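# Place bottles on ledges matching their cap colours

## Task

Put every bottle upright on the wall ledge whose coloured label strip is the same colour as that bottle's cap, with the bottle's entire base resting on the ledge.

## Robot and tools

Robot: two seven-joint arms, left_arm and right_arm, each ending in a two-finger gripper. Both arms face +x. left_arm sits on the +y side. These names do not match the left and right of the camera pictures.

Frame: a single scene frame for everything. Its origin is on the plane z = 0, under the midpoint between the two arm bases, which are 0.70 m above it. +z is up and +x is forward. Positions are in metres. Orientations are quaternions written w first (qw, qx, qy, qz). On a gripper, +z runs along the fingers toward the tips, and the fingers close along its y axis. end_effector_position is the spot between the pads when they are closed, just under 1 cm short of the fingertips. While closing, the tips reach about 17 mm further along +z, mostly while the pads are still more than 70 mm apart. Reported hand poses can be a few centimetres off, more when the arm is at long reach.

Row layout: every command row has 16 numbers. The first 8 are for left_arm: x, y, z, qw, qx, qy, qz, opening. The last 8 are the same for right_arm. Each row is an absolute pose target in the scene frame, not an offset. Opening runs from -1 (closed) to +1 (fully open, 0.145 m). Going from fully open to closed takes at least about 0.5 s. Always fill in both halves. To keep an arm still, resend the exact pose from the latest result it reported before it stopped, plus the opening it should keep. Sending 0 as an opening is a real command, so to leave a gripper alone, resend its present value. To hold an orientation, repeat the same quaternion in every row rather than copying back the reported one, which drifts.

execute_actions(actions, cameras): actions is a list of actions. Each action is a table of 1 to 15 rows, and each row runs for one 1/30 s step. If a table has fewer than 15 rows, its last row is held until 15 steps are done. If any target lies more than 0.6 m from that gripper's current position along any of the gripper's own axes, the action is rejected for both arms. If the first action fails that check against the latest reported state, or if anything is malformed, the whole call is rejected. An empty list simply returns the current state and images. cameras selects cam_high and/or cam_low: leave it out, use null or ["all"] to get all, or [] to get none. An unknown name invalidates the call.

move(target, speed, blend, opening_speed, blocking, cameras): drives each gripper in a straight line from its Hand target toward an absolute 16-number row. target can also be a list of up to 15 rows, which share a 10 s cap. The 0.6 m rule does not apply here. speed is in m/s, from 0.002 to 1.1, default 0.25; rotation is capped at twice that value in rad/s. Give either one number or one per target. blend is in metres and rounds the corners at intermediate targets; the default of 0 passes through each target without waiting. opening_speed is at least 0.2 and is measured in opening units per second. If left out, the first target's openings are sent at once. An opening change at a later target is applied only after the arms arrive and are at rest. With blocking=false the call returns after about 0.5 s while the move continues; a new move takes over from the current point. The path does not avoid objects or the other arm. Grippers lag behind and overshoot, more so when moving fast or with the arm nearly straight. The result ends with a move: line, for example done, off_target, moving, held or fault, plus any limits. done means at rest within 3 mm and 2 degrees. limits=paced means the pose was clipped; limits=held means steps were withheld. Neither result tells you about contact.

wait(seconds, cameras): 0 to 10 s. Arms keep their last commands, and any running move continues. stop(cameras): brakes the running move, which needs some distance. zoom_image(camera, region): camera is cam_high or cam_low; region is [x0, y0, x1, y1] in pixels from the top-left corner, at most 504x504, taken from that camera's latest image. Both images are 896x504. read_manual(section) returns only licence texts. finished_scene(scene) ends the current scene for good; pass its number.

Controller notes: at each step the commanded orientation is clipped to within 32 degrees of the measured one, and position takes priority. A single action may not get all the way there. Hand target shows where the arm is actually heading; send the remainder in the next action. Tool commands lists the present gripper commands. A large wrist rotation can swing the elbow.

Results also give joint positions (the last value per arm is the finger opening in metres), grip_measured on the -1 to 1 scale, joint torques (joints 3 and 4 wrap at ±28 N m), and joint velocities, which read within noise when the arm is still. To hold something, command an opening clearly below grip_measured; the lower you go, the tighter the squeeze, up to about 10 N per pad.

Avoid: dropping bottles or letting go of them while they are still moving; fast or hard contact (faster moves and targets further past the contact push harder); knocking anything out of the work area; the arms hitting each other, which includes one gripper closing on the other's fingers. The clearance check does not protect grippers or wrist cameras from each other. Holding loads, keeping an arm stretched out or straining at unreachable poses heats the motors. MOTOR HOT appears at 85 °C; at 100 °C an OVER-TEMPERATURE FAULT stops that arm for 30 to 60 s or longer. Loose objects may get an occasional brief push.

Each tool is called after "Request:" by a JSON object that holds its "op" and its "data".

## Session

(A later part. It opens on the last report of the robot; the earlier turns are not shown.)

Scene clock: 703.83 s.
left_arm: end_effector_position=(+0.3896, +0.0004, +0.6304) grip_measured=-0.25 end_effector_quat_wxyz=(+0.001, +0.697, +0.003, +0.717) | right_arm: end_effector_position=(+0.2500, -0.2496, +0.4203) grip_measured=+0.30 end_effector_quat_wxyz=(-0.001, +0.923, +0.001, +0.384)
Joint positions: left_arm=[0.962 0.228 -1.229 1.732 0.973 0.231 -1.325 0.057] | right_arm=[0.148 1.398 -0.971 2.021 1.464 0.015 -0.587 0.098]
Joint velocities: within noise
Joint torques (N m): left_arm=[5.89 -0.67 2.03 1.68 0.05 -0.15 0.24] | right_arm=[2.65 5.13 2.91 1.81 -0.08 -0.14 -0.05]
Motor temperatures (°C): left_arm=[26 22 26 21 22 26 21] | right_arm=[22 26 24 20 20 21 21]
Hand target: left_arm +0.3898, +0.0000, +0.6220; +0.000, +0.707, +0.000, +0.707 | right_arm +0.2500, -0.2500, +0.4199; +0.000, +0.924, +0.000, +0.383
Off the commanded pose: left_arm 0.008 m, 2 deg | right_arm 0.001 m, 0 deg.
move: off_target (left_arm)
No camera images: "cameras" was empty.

Request:
{"op": "move", "data": {"target": [[0.39,0.0,0.632,0,0.7071,0,0.7071,-0.55,0.25,-0.22,0.42,0,0.924,0,0.383,0.2],[0.39,0.0,0.632,0,0.7071,0,0.7071,0.1,0.25,-0.22,0.42,0,0.924,0,0.383,0.2],[0.31,0.0,0.635,0,0.7071,0,0.7071,0.1,0.25,-0.20,0.52,0,0.85,0,0.527,0.2],[0.34,0.20,0.64,0,0.7071,0,0.7071,0.1,0.30,-0.20,0.63,0,0.7071,0,0.7071,0.2],[0.40,0.20,0.64,0,0.7071,0,0.7071,0.1,0.40,-0.20,0.65,0,0.7071,0,0.7071,0.2]], "speed": [0.05,0.1,0.12,0.2,0.15], "opening_speed": 0.8}}

Request:
{"op": "zoom_image", "data": {"camera": "cam_low", "region": [400, 120, 640, 270]}}

Scene clock: 719.23 s.
left_arm: end_effector_position=(+0.3999, +0.2013, +0.6416) grip_measured=+0.10 end_effector_quat_wxyz=(-0.001, +0.705, +0.003, +0.709) | right_arm: end_effector_position=(+0.4003, -0.2017, +0.6519) grip_measured=+0.20 end_effector_quat_wxyz=(+0.001, +0.705, -0.005, +0.709)
Joint positions: left_arm=[0.762 1.042 -0.855 1.935 1.213 0.107 -0.736 0.083] | right_arm=[0.798 1.048 -0.85 1.944 1.244 0.136 -0.745 0.09]
Joint velocities: within noise
Joint torques (N m): left_arm=[7.03 2.57 2.47 1.88 -0.27 -0.42 0.23] | right_arm=[4.84 2.91 3.14 1.8 -0.36 -0.21 0.19]
Motor temperatures (°C): left_arm=[26 22 26 21 22 25 21] | right_arm=[22 26 24 20 20 20 21]
Hand target: left_arm +0.4000, +0.1999, +0.6401; +0.000, +0.707, +0.000, +0.707 | right_arm +0.4000, -0.2000, +0.6500; +0.000, +0.707, +0.000, +0.707
Off the commanded pose: left_arm 0.002 m, 0 deg | right_arm 0.003 m, 1 deg.
move: done

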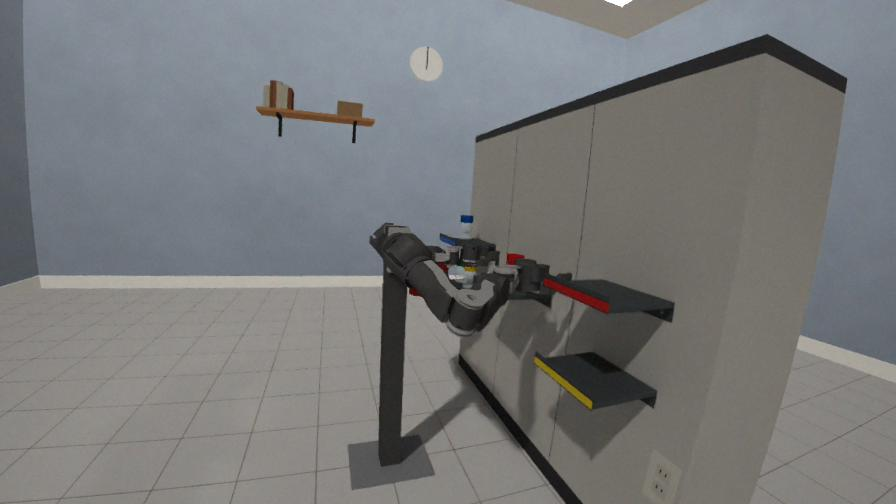

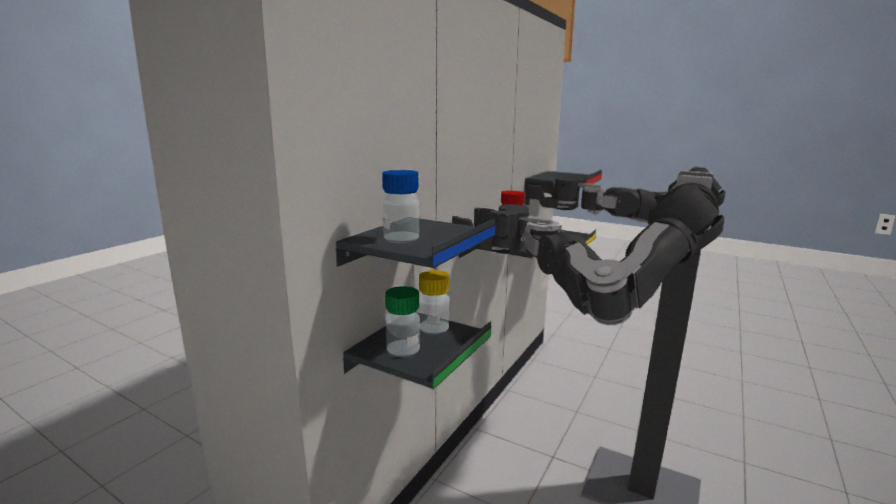

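Scaled by 2.100 from the camera's 896x504 image, which has a finer 1280x720 frame.

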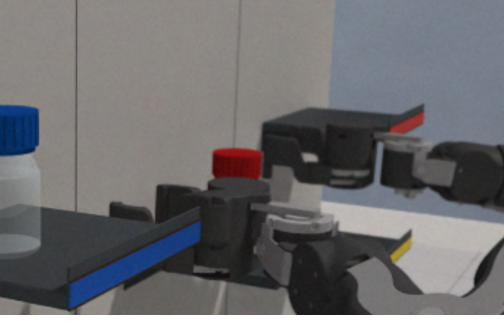

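Request:
{"op": "move", "data": {"target": [[0.33,0.22,0.55,0,0.7071,0,0.7071,0.05,0.32,-0.07,0.65,0,0.7071,0,0.7071,0.2],[0.31,0.356,0.542,0,0.7071,0,0.7071,0.05,0.31,0.0,0.636,0,0.7071,0,0.7071,0.2],[0.388,0.356,0.540,0,0.7071,0,0.7071,0.05,0.39,0.0,0.635,0,0.7071,0,0.7071,0.2]], "speed": [0.15,0.15,0.08]}}

Request:
{"op": "zoom_image", "data": {"camera": "cam_low", "region": [320, 170, 600, 400]}}

Request:
{"op": "zoom_image", "data": {"camera": "cam_high", "region": [400, 180, 640, 340]}}

Scene clock: 735.67 s.
left_arm: end_effector_position=(+0.3882, +0.3572, +0.5423) grip_measured=+0.05 end_effector_quat_wxyz=(-0.002, +0.705, +0.003, +0.710) | right_arm: end_effector_position=(+0.3898, -0.0009, +0.6337) grip_measured=+0.20 end_effector_quat_wxyz=(+0.005, +0.708, +0.001, +0.706)
Joint positions: left_arm=[0.455 1.252 -0.884 1.351 1.358 -0.455 -0.038 0.079] | right_arm=[0.905 0.194 -1.13 1.743 0.938 0.341 -1.294 0.09]
Joint velocities: within noise
Joint torques (N m): left_arm=[5.74 5.92 2.55 0.98 0.06 -0.56 0.25] | right_arm=[6.53 -1.65 3.67 2.59 -0.42 -0.22 0.19]
Motor temperatures (°C): left_arm=[26 22 25 21 22 25 21] | right_arm=[22 25 24 20 21 20 21]
Hand target: left_arm +0.3880, +0.3560, +0.5399; +0.000, +0.707, +0.000, +0.707 | right_arm +0.3900, +0.0000, +0.6349; +0.000, +0.707, +0.000, +0.707
Off the commanded pose: left_arm 0.003 m, 1 deg | right_arm 0.002 m, 1 deg.
move: done

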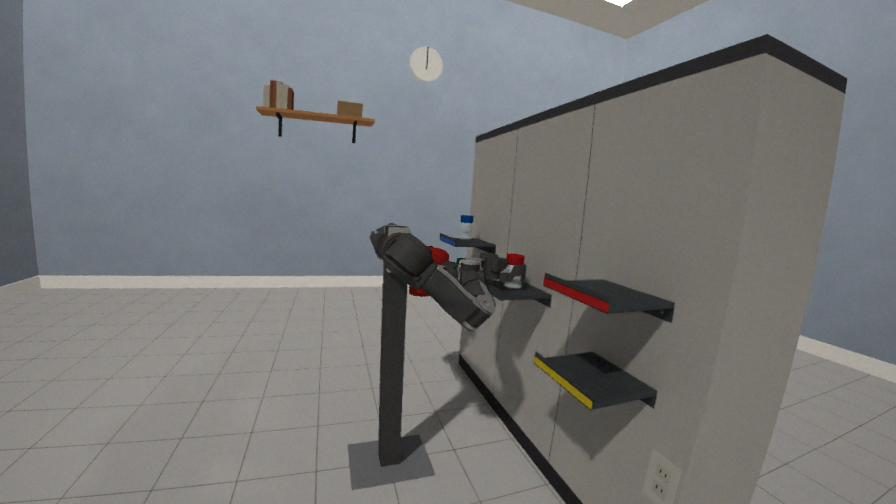

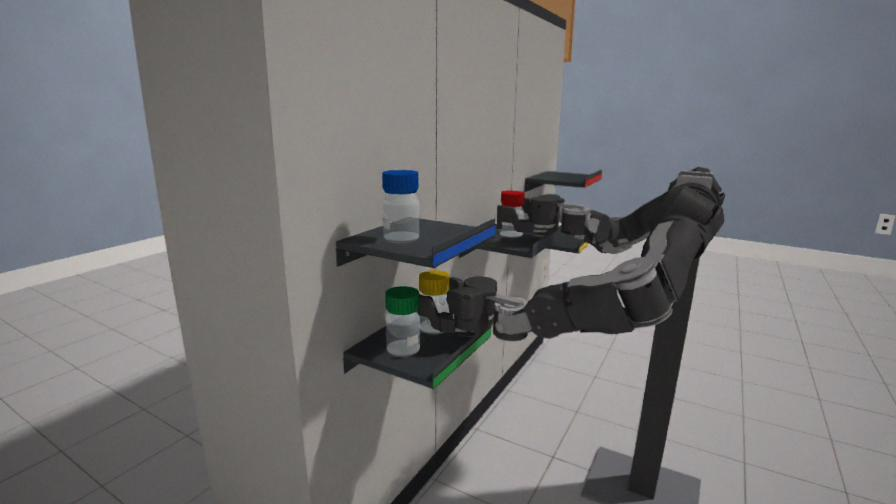

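Scaled by 1.800 from the camera's 896x504 image, which has a finer 1280x720 frame.

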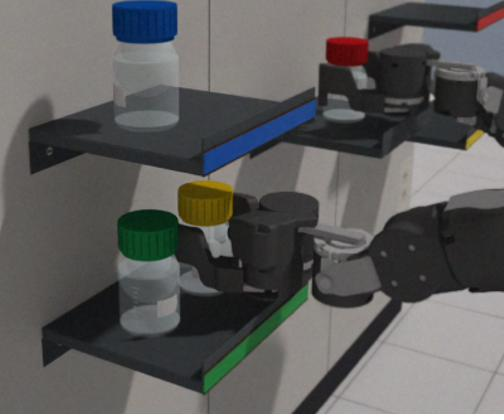

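Scaled by 2.100 from the camera's 896x504 image, which has a finer 1280x720 frame.

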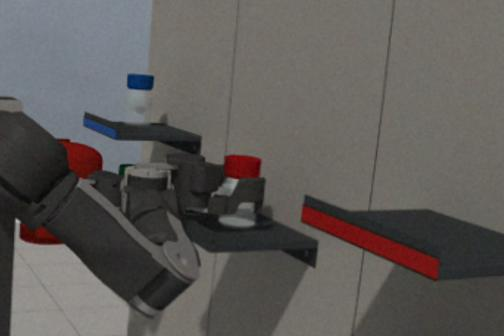

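Grip both; lift; move sideways.

Request:
{"op": "move", "data": {"target": [[0.388,0.356,0.540,0,0.7071,0,0.7071,-0.55,0.39,0.0,0.635,0,0.7071,0,0.7071,-0.55],[0.388,0.356,0.560,0,0.7071,0,0.7071,-0.55,0.39,0.0,0.675,0,0.7071,0,0.7071,-0.55],[0.388,0.22,0.58,0,0.7071,0,0.7071,-0.55,0.39,-0.20,0.70,0,0.7071,0,0.7071,-0.55],[0.388,0.20,0.66,0,0.7071,0,0.7071,-0.55,0.39,-0.21,0.765,0,0.7071,0,0.7071,-0.55],[0.388,0.20,0.66,0,0.7071,0,0.7071,-0.55,0.39,-0.40,0.765,0,0.7071,0,0.7071,-0.55]], "speed": [0.1,0.1,0.15,0.15,0.15], "opening_speed": 0.8, "blend": [0,0.005,0.02,0.02,0]}}

Request:
{"op": "zoom_image", "data": {"camera": "cam_high", "region": [400, 180, 720, 420]}}

Scene clock: 752.17 s.
left_arm: end_effector_position=(+0.3880, +0.2002, +0.6561) grip_measured=-0.27 end_effector_quat_wxyz=(+0.000, +0.712, -0.002, +0.702) | right_arm: end_effector_position=(+0.3906, -0.4002, +0.7613) grip_measured=-0.27 end_effector_quat_wxyz=(+0.001, +0.712, -0.002, +0.702)
Joint positions: left_arm=[0.785 1.095 -0.829 2.015 1.284 0.165 -0.767 0.055] | right_arm=[1.082 1.416 -0.661 1.341 1.391 0.408 0.141 0.055]
Joint velocities: within noise
Joint torques (N m): left_arm=[7.71 2.31 3.7 2.37 -0.33 -0.62 -0.06] | right_arm=[4.73 4.29 4.85 0.91 0.16 -0.69 0.17]
Motor temperatures (°C): left_arm=[26 23 26 21 22 26 21] | right_arm=[23 25 24 20 21 20 21]
Hand target: left_arm +0.3880, +0.1999, +0.6600; +0.000, +0.707, +0.000, +0.707 | right_arm +0.3900, -0.4000, +0.7650; +0.000, +0.707, +0.000, +0.707
Off the commanded pose: left_arm 0.004 m, 1 deg | right_arm 0.004 m, 1 deg.
move: off_target (left_arm, right_arm)

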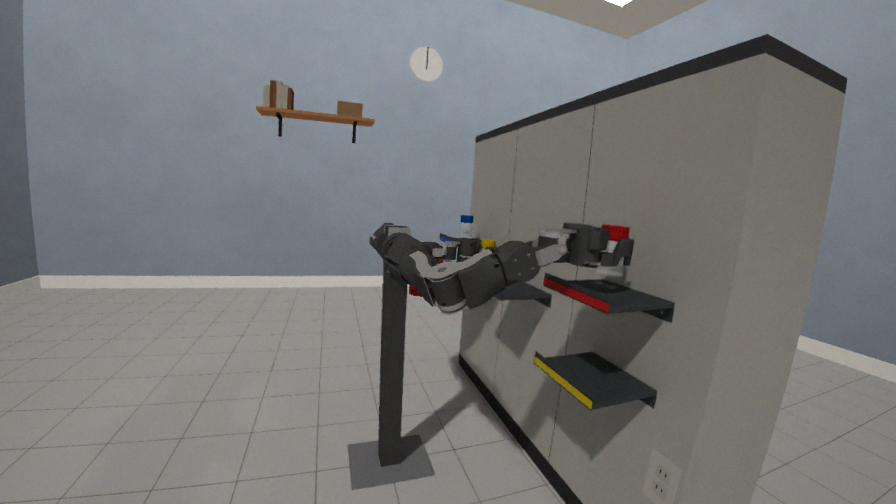

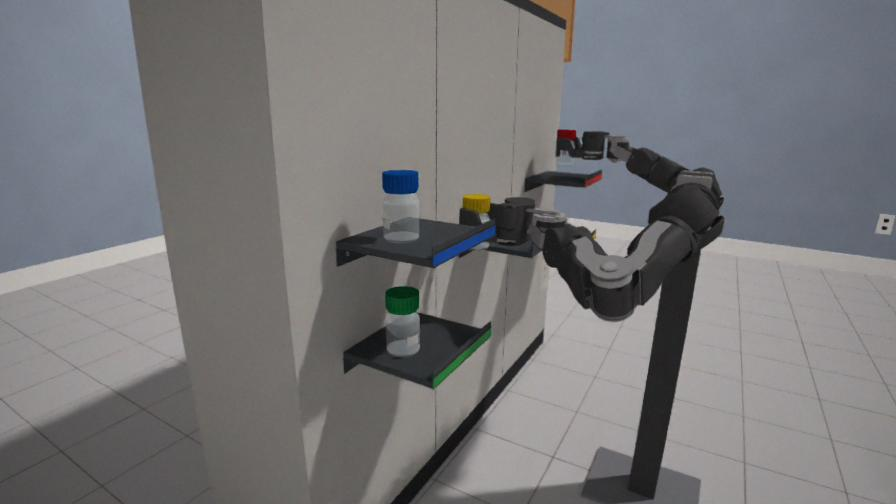

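Scaled by 1.575 from the camera's 896x504 image, which has a finer 1280x720 frame.

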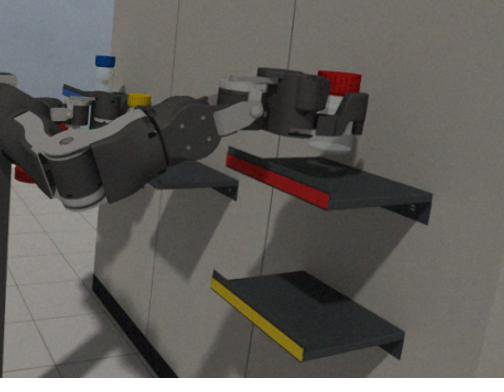

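Request:
{"op": "move", "data": {"target": [[0.388,0.0,0.665,0,0.7071,0,0.7071,-0.55,0.39,-0.40,0.742,0,0.7071,0,0.7071,-0.55],[0.388,0.0,0.640,0,0.7071,0,0.7071,-0.55,0.39,-0.40,0.737,0,0.7071,0,0.7071,-0.55],[0.388,0.0,0.624,0,0.7071,0,0.7071,-0.55,0.39,-0.40,0.721,0,0.7071,0,0.7071,-0.55]], "speed": [0.15,0.1,0.025]}}

Request:
{"op": "zoom_image", "data": {"camera": "cam_high", "region": [400, 180, 720, 420]}}

Scene clock: 765.07 s.
left_arm: end_effector_position=(+0.3878, +0.0005, +0.6307) grip_measured=-0.27 end_effector_quat_wxyz=(+0.000, +0.700, +0.004, +0.714) | right_arm: end_effector_position=(+0.3897, -0.3989, +0.7271) grip_measured=-0.27 end_effector_quat_wxyz=(-0.002, +0.699, +0.003, +0.715)
Joint positions: left_arm=[0.932 0.217 -1.193 1.743 0.952 0.267 -1.317 0.055] | right_arm=[0.864 1.475 -0.661 1.384 1.472 0.168 0.136 0.055]
Joint velocities: within noise
Joint torques (N m): left_arm=[6.29 -0.62 1.74 2 -0.12 -0.22 0.25] | right_arm=[2.78 5.76 3.18 0.69 0.26 -0.17 -0.2]
Motor temperatures (°C): left_arm=[27 22 26 21 22 26 21] | right_arm=[23 25 25 19 20 21 21]
Hand target: left_arm +0.3879, +0.0000, +0.6240; +0.000, +0.707, +0.000, +0.707 | right_arm +0.3900, -0.4000, +0.7210; +0.000, +0.707, +0.000, +0.707
Off the commanded pose: left_arm 0.007 m, 1 deg | right_arm 0.006 m, 1 deg.
move: off_target (left_arm, right_arm)

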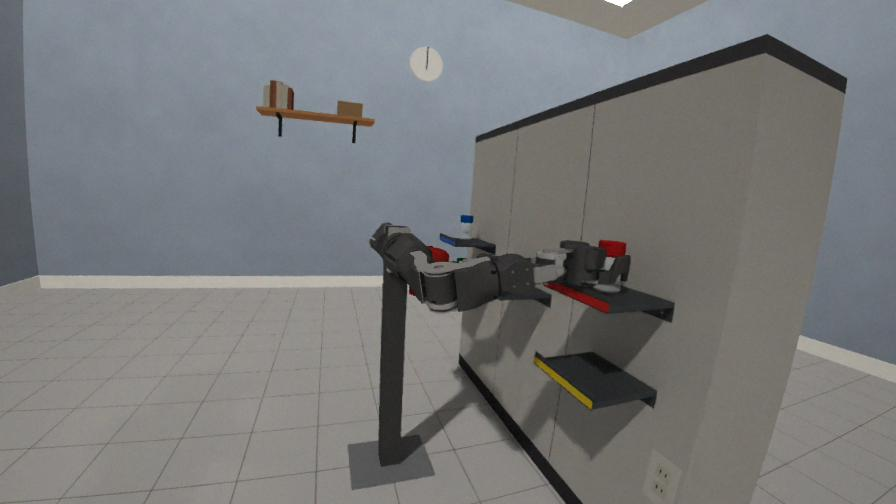

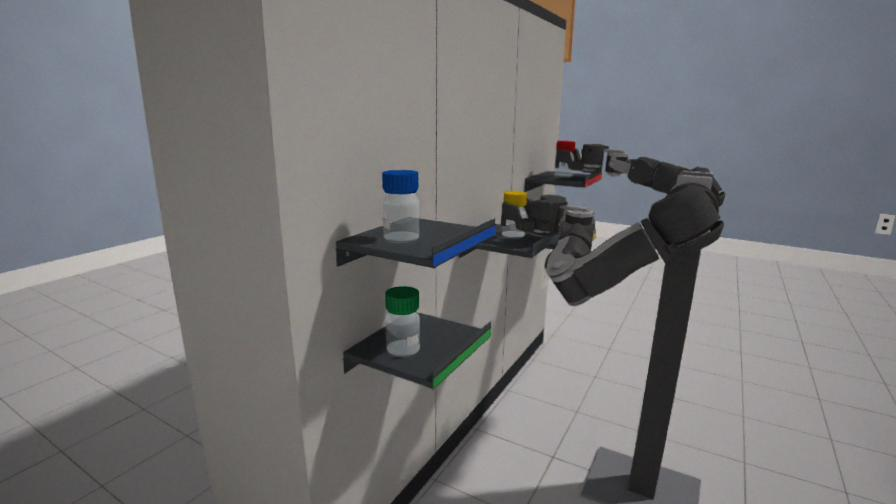

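Scaled by 1.575 from the camera's 896x504 image, which has a finer 1280x720 frame.

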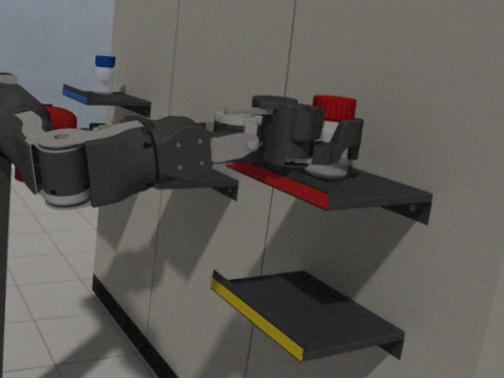

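Request:
{"op": "move", "data": {"target": [[0.388,0.0,0.632,0,0.7071,0,0.7071,-0.55,0.39,-0.40,0.729,0,0.7071,0,0.7071,-0.55],[0.388,0.0,0.632,0,0.7071,0,0.7071,0.1,0.39,-0.40,0.729,0,0.7071,0,0.7071,0.1],[0.31,0.0,0.635,0,0.7071,0,0.7071,0.1,0.31,-0.395,0.735,0,0.7071,0,0.7071,0.1],[0.36,0.21,0.64,0,0.7071,0,0.7071,0.1,0.36,-0.20,0.67,0,0.7071,0,0.7071,0.1],[0.40,0.21,0.64,0,0.7071,0,0.7071,0.1,0.31,-0.05,0.64,0,0.7071,0,0.7071,0.1],[0.40,0.21,0.64,0,0.7071,0,0.7071,0.1,0.31,0.0,0.635,0,0.7071,0,0.7071,0.1]], "speed": [0.05,0.1,0.12,0.2,0.2,0.15], "opening_speed": 0.8, "blend": [0,0,0.0,0.02,0.01,0]}}

Request:
{"op": "zoom_image", "data": {"camera": "cam_high", "region": [400, 180, 720, 420]}}

Scene clock: 783.53 s.
left_arm: end_effector_position=(+0.3996, +0.2116, +0.6413) grip_measured=+0.10 end_effector_quat_wxyz=(-0.002, +0.706, +0.003, +0.709) | right_arm: end_effector_position=(+0.3095, +0.0012, +0.6346) grip_measured=+0.10 end_effector_quat_wxyz=(-0.003, +0.707, +0.002, +0.707)
Joint positions: left_arm=[0.749 1.081 -0.843 1.924 1.228 0.088 -0.697 0.083] | right_arm=[0.741 0.178 -1.213 2.079 0.865 0.469 -1.565 0.083]
Joint velocities: within noise
Joint torques (N m): left_arm=[7.11 2.41 2.58 1.57 -0.25 -0.44 0.24] | right_arm=[4.18 -1.78 3.37 2.43 -0.53 0.17 -0.06]
Motor temperatures (°C): left_arm=[26 22 26 21 22 25 21] | right_arm=[22 26 24 19 21 21 22]
Hand target: left_arm +0.4000, +0.2101, +0.6400; +0.000, +0.707, +0.000, +0.707 | right_arm +0.3100, +0.0000, +0.6349; +0.000, +0.707, +0.000, +0.707
Off the commanded pose: left_arm 0.002 m, 0 deg | right_arm 0.001 m, 0 deg.
joint sent to its limit (right arm) — joint 7 (wrist yaw), lower limit. The joint targets still meet the commanded pose.
move: done

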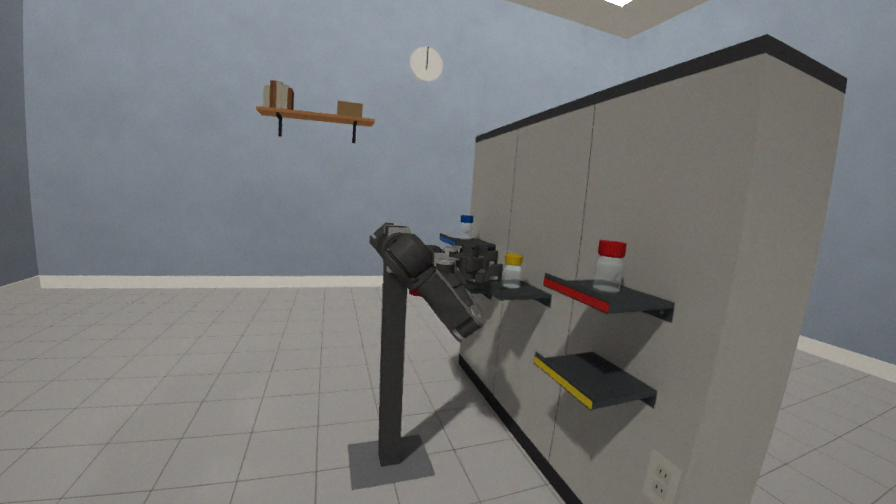

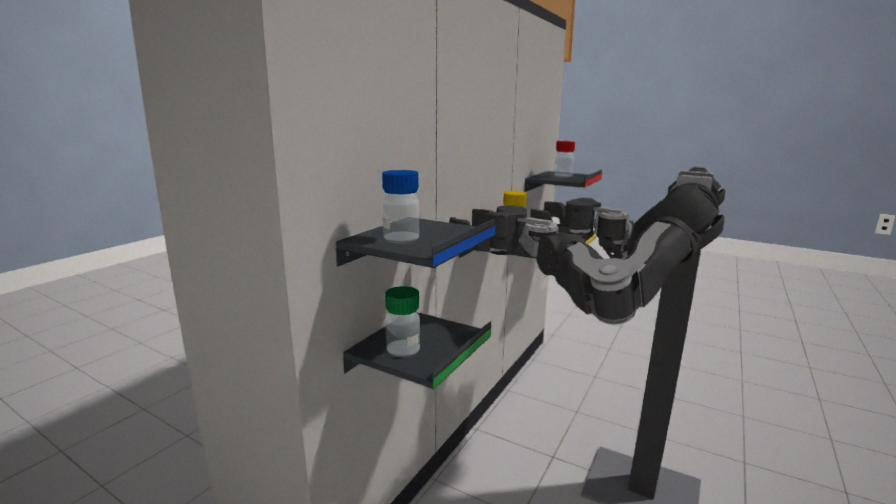

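Scaled by 1.575 from the camera's 896x504 image, which has a finer 1280x720 frame.

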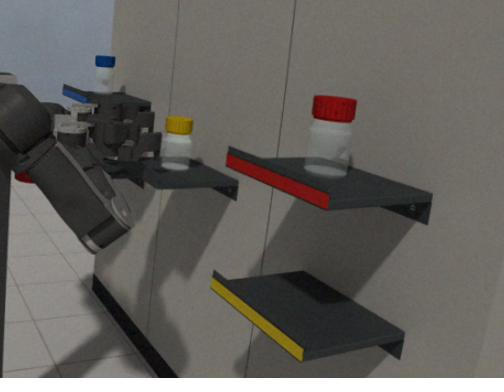

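Request:
{"op": "move", "data": {"target": [[0.40,0.21,0.64,0,0.7071,0,0.7071,0.1,0.388,0.0,0.634,0,0.7071,0,0.7071,0.1],[0.40,0.21,0.64,0,0.7071,0,0.7071,0.1,0.388,0.0,0.634,0,0.7071,0,0.7071,-0.55],[0.40,0.21,0.64,0,0.7071,0,0.7071,0.1,0.388,0.0,0.67,0,0.7071,0,0.7071,-0.55],[0.40,0.21,0.64,0,0.7071,0,0.7071,0.1,0.388,-0.19,0.66,0,0.7071,0,0.7071,-0.55],[0.40,0.21,0.64,0,0.7071,0,0.7071,0.1,0.388,-0.22,0.565,0,0.7071,0,0.7071,-0.55],[0.40,0.21,0.64,0,0.7071,0,0.7071,0.1,0.388,-0.40,0.565,0,0.7071,0,0.7071,-0.55]], "speed": [0.1,0.1,0.12,0.17,0.15,0.15], "opening_speed": 0.8, "blend": [0,0,0.005,0.02,0.02,0]}}

Request:
{"op": "zoom_image", "data": {"camera": "cam_high", "region": [400, 180, 720, 420]}}

Scene clock: 813.20 s.
left_arm: end_effector_position=(+0.3996, +0.2116, +0.6413) grip_measured=+0.10 end_effector_quat_wxyz=(-0.002, +0.706, +0.003, +0.708) | right_arm: end_effector_position=(+0.3871, -0.3999, +0.5608) grip_measured=-0.31 end_effector_quat_wxyz=(+0.002, +0.712, +0.000, +0.702)
Joint positions: left_arm=[0.749 1.081 -0.843 1.924 1.228 0.088 -0.697 0.083] | right_arm=[0.468 1.3 -0.809 1.212 1.443 -0.371 0.167 0.052]
Joint velocities: within noise
Joint torques (N m): left_arm=[7.08 2.41 2.59 1.57 -0.25 -0.44 0.24] | right_arm=[4.84 7.66 4.98 0.76 0.33 -0.64 0.2]
Motor temperatures (°C): left_arm=[27 22 26 21 22 25 21] | right_arm=[23 25 24 20 21 20 21]
Hand target: left_arm +0.4000, +0.2101, +0.6400; +0.000, +0.707, +0.000, +0.707 | right_arm +0.3879, -0.4000, +0.5649; +0.000, +0.707, +0.000, +0.707
Off the commanded pose: left_arm 0.002 m, 0 deg | right_arm 0.004 m, 1 deg.
move: off_target (right_arm)

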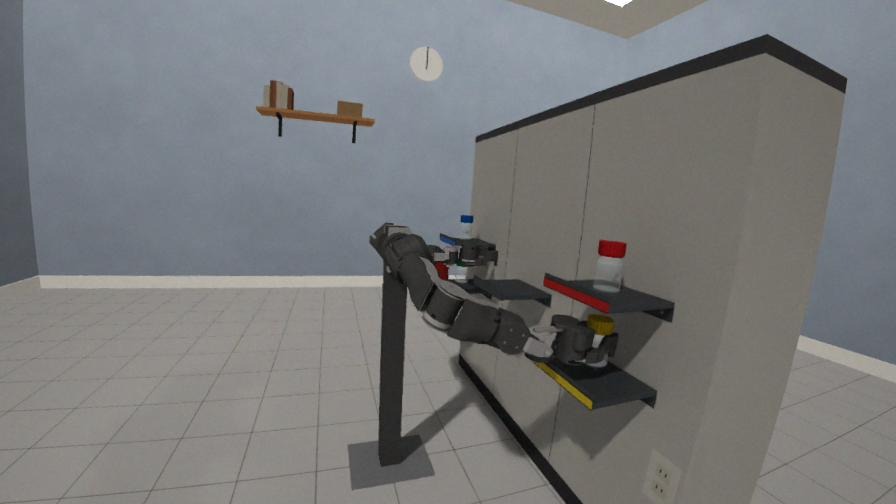

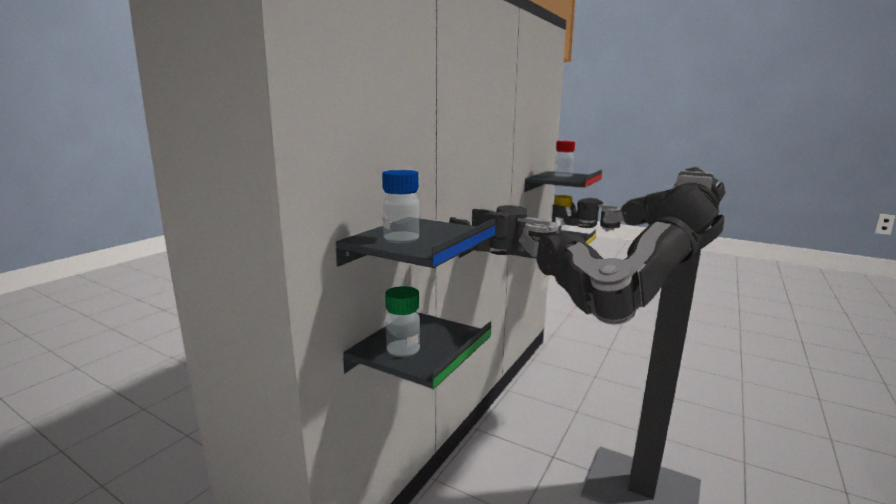

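Scaled by 1.575 from the camera's 896x504 image, which has a finer 1280x720 frame.

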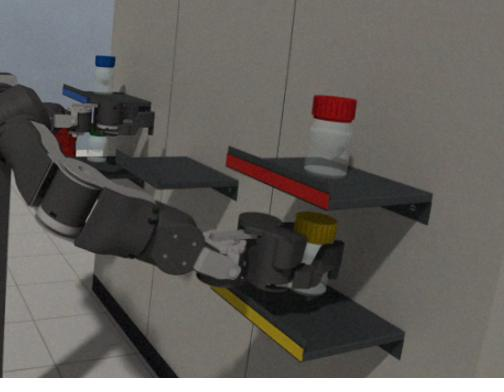

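Request:
{"op": "move", "data": {"target": [[0.40,0.21,0.64,0,0.7071,0,0.7071,0.1,0.388,-0.40,0.538,0,0.7071,0,0.7071,-0.55],[0.40,0.21,0.64,0,0.7071,0,0.7071,0.1,0.388,-0.40,0.515,0,0.7071,0,0.7071,-0.55]], "speed": [0.1,0.025]}}

Request:
{"op": "zoom_image", "data": {"camera": "cam_high", "region": [500, 280, 700, 420]}}

Scene clock: 820.43 s.
left_arm: end_effector_position=(+0.3996, +0.2116, +0.6413) grip_measured=+0.10 end_effector_quat_wxyz=(-0.002, +0.706, +0.003, +0.708) | right_arm: end_effector_position=(+0.3899, -0.4053, +0.5348) grip_measured=-0.31 end_effector_quat_wxyz=(+0.007, +0.688, +0.000, +0.726)
Joint positions: left_arm=[0.749 1.081 -0.843 1.924 1.228 0.088 -0.697 0.083] | right_arm=[0.455 1.169 -0.809 1.041 1.401 -0.502 0.239 0.052]
Joint velocities: within noise
Joint torques (N m): left_arm=[7.11 2.41 2.59 1.57 -0.25 -0.44 0.23] | right_arm=[1.12 2.99 -0.34 -0.2 0.14 0.15 0.03]
Motor temperatures (°C): left_arm=[27 22 26 21 22 25 21] | right_arm=[23 25 25 19 21 20 21]
Hand target: left_arm +0.4000, +0.2101, +0.6400; +0.000, +0.707, +0.000, +0.707 | right_arm +0.3874, -0.3998, +0.5154; +0.000, +0.707, +0.000, +0.707
Off the commanded pose: left_arm 0.002 m, 0 deg | right_arm 0.021 m, 3 deg.
move: off_target (right_arm)

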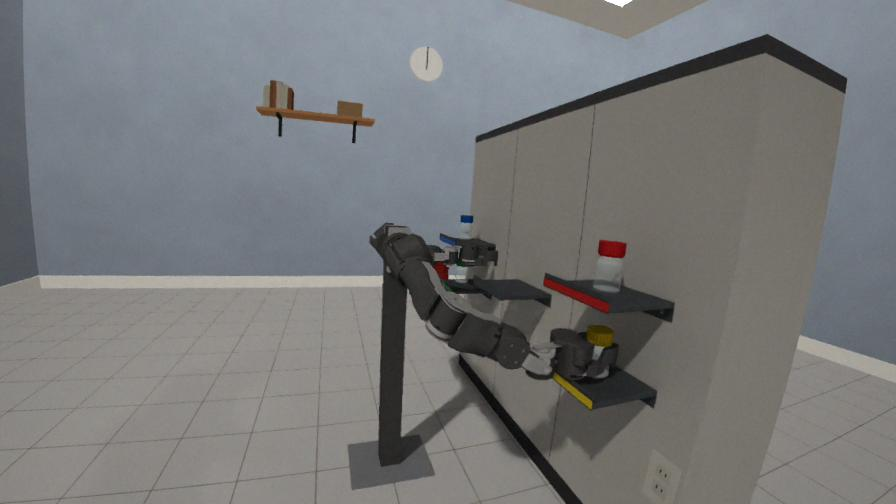

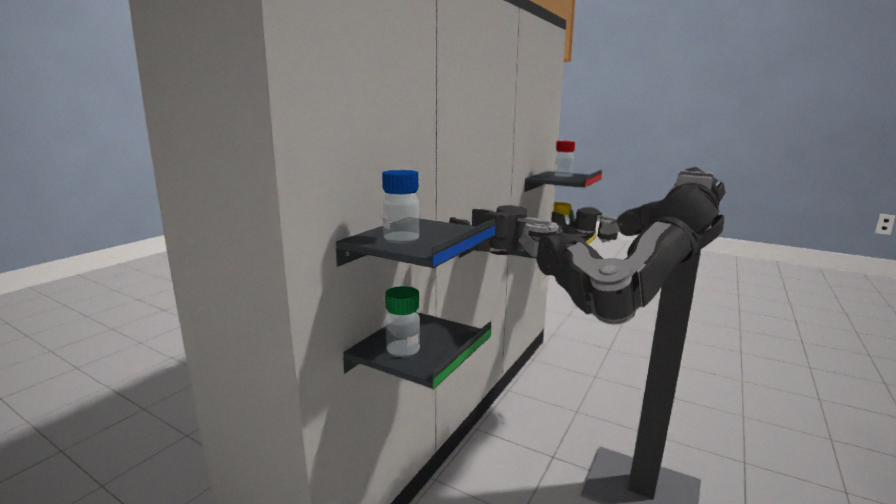

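Scaled by 2.520 from the camera's 896x504 image, which has a finer 1280x720 frame.

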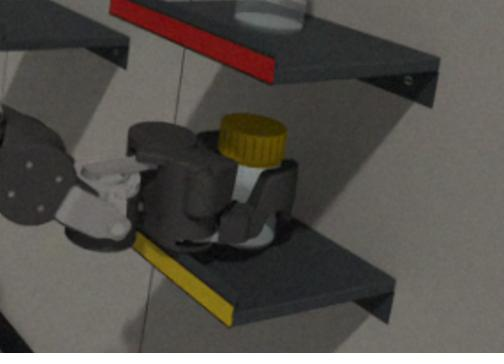

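Request:
{"op": "move", "data": {"target": [[0.40,0.21,0.64,0,0.7071,0,0.7071,0.1,0.388,-0.402,0.538,0,0.7071,0,0.7071,-0.55],[0.40,0.21,0.64,0,0.7071,0,0.7071,0.1,0.388,-0.402,0.538,0,0.7071,0,0.7071,0.1],[0.40,0.21,0.64,0,0.7071,0,0.7071,0.1,0.30,-0.39,0.55,0,0.7071,0,0.7071,0.1]], "speed": [0.05,0.1,0.12], "opening_speed": 0.8}}

Request:
{"op": "zoom_image", "data": {"camera": "cam_high", "region": [500, 220, 700, 420]}}

Request:
{"op": "zoom_image", "data": {"camera": "cam_low", "region": [320, 120, 640, 400]}}

Scene clock: 834.67 s.
left_arm: end_effector_position=(+0.3996, +0.2116, +0.6413) grip_measured=+0.10 end_effector_quat_wxyz=(-0.002, +0.706, +0.003, +0.708) | right_arm: end_effector_position=(+0.3005, -0.3912, +0.5519) grip_measured=+0.10 end_effector_quat_wxyz=(+0.029, +0.713, +0.006, +0.701)
Joint positions: left_arm=[0.749 1.081 -0.843 1.924 1.228 0.088 -0.697 0.083] | right_arm=[0.768 1.653 -1.57 1.593 1.56 -0.785 0.001 0.083]
Joint velocities: within noise
Joint torques (N m): left_arm=[7.08 2.41 2.59 1.57 -0.25 -0.44 0.23] | right_arm=[2.2 5.45 2.37 0.2 0.15 -0.45 0.14]
Motor temperatures (°C): left_arm=[27 22 26 21 22 25 21] | right_arm=[22 25 24 19 20 20 21]
Hand target: left_arm +0.4000, +0.2101, +0.6400; +0.000, +0.707, +0.000, +0.707 | right_arm +0.3001, -0.3898, +0.5500; +0.027, +0.715, +0.008, +0.699
Off the commanded pose: left_arm 0.002 m, 0 deg | right_arm 0.002 m, 4 deg.
joint read past its limit (right arm) — joint 6 (wrist pitch), lower limit.
joint sent to its limit (right arm) — joint 3 (upper arm roll), lower limit; joint 5 (forearm roll), upper limit; joint 6 (wrist pitch), lower limit. The joint targets are off in orientation, not in position.
move: off_target (right_arm); target 2's new opening was sent with right_arm's hand 0.004 m and 1 deg from that target

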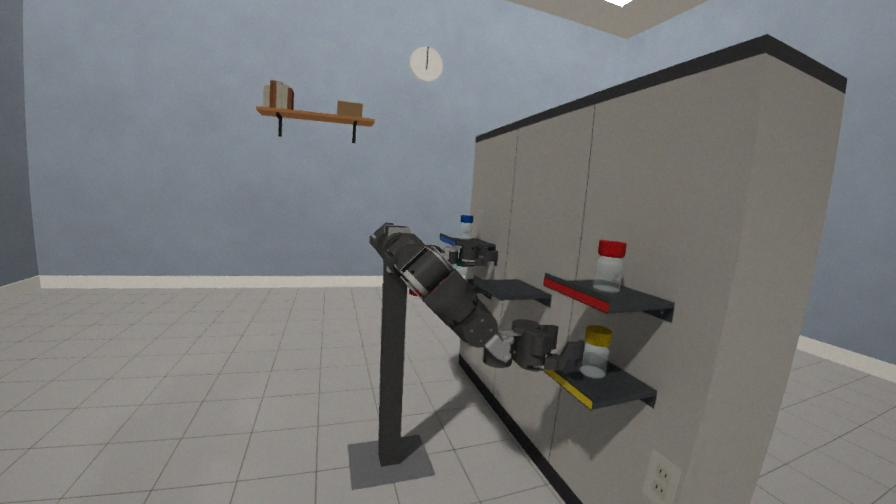

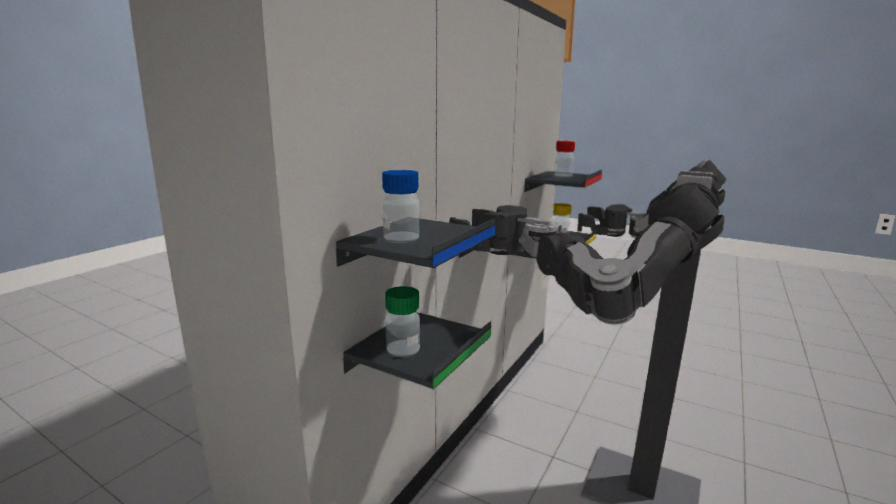

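Scaled by 2.520 from the camera's 896x504 image, which has a finer 1280x720 frame.

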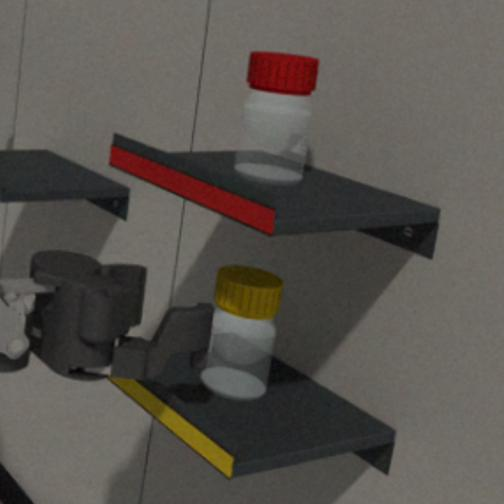

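Scaled by 1.575 from the camera's 896x504 image, which has a finer 1280x720 frame.

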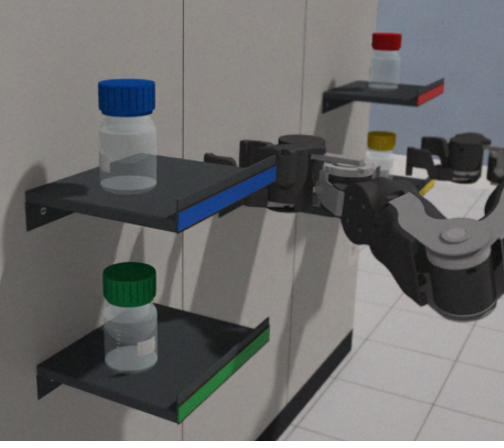

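Request:
{"op": "finished_scene", "data": {"scene": 1}}

The scene is finished: the task was done.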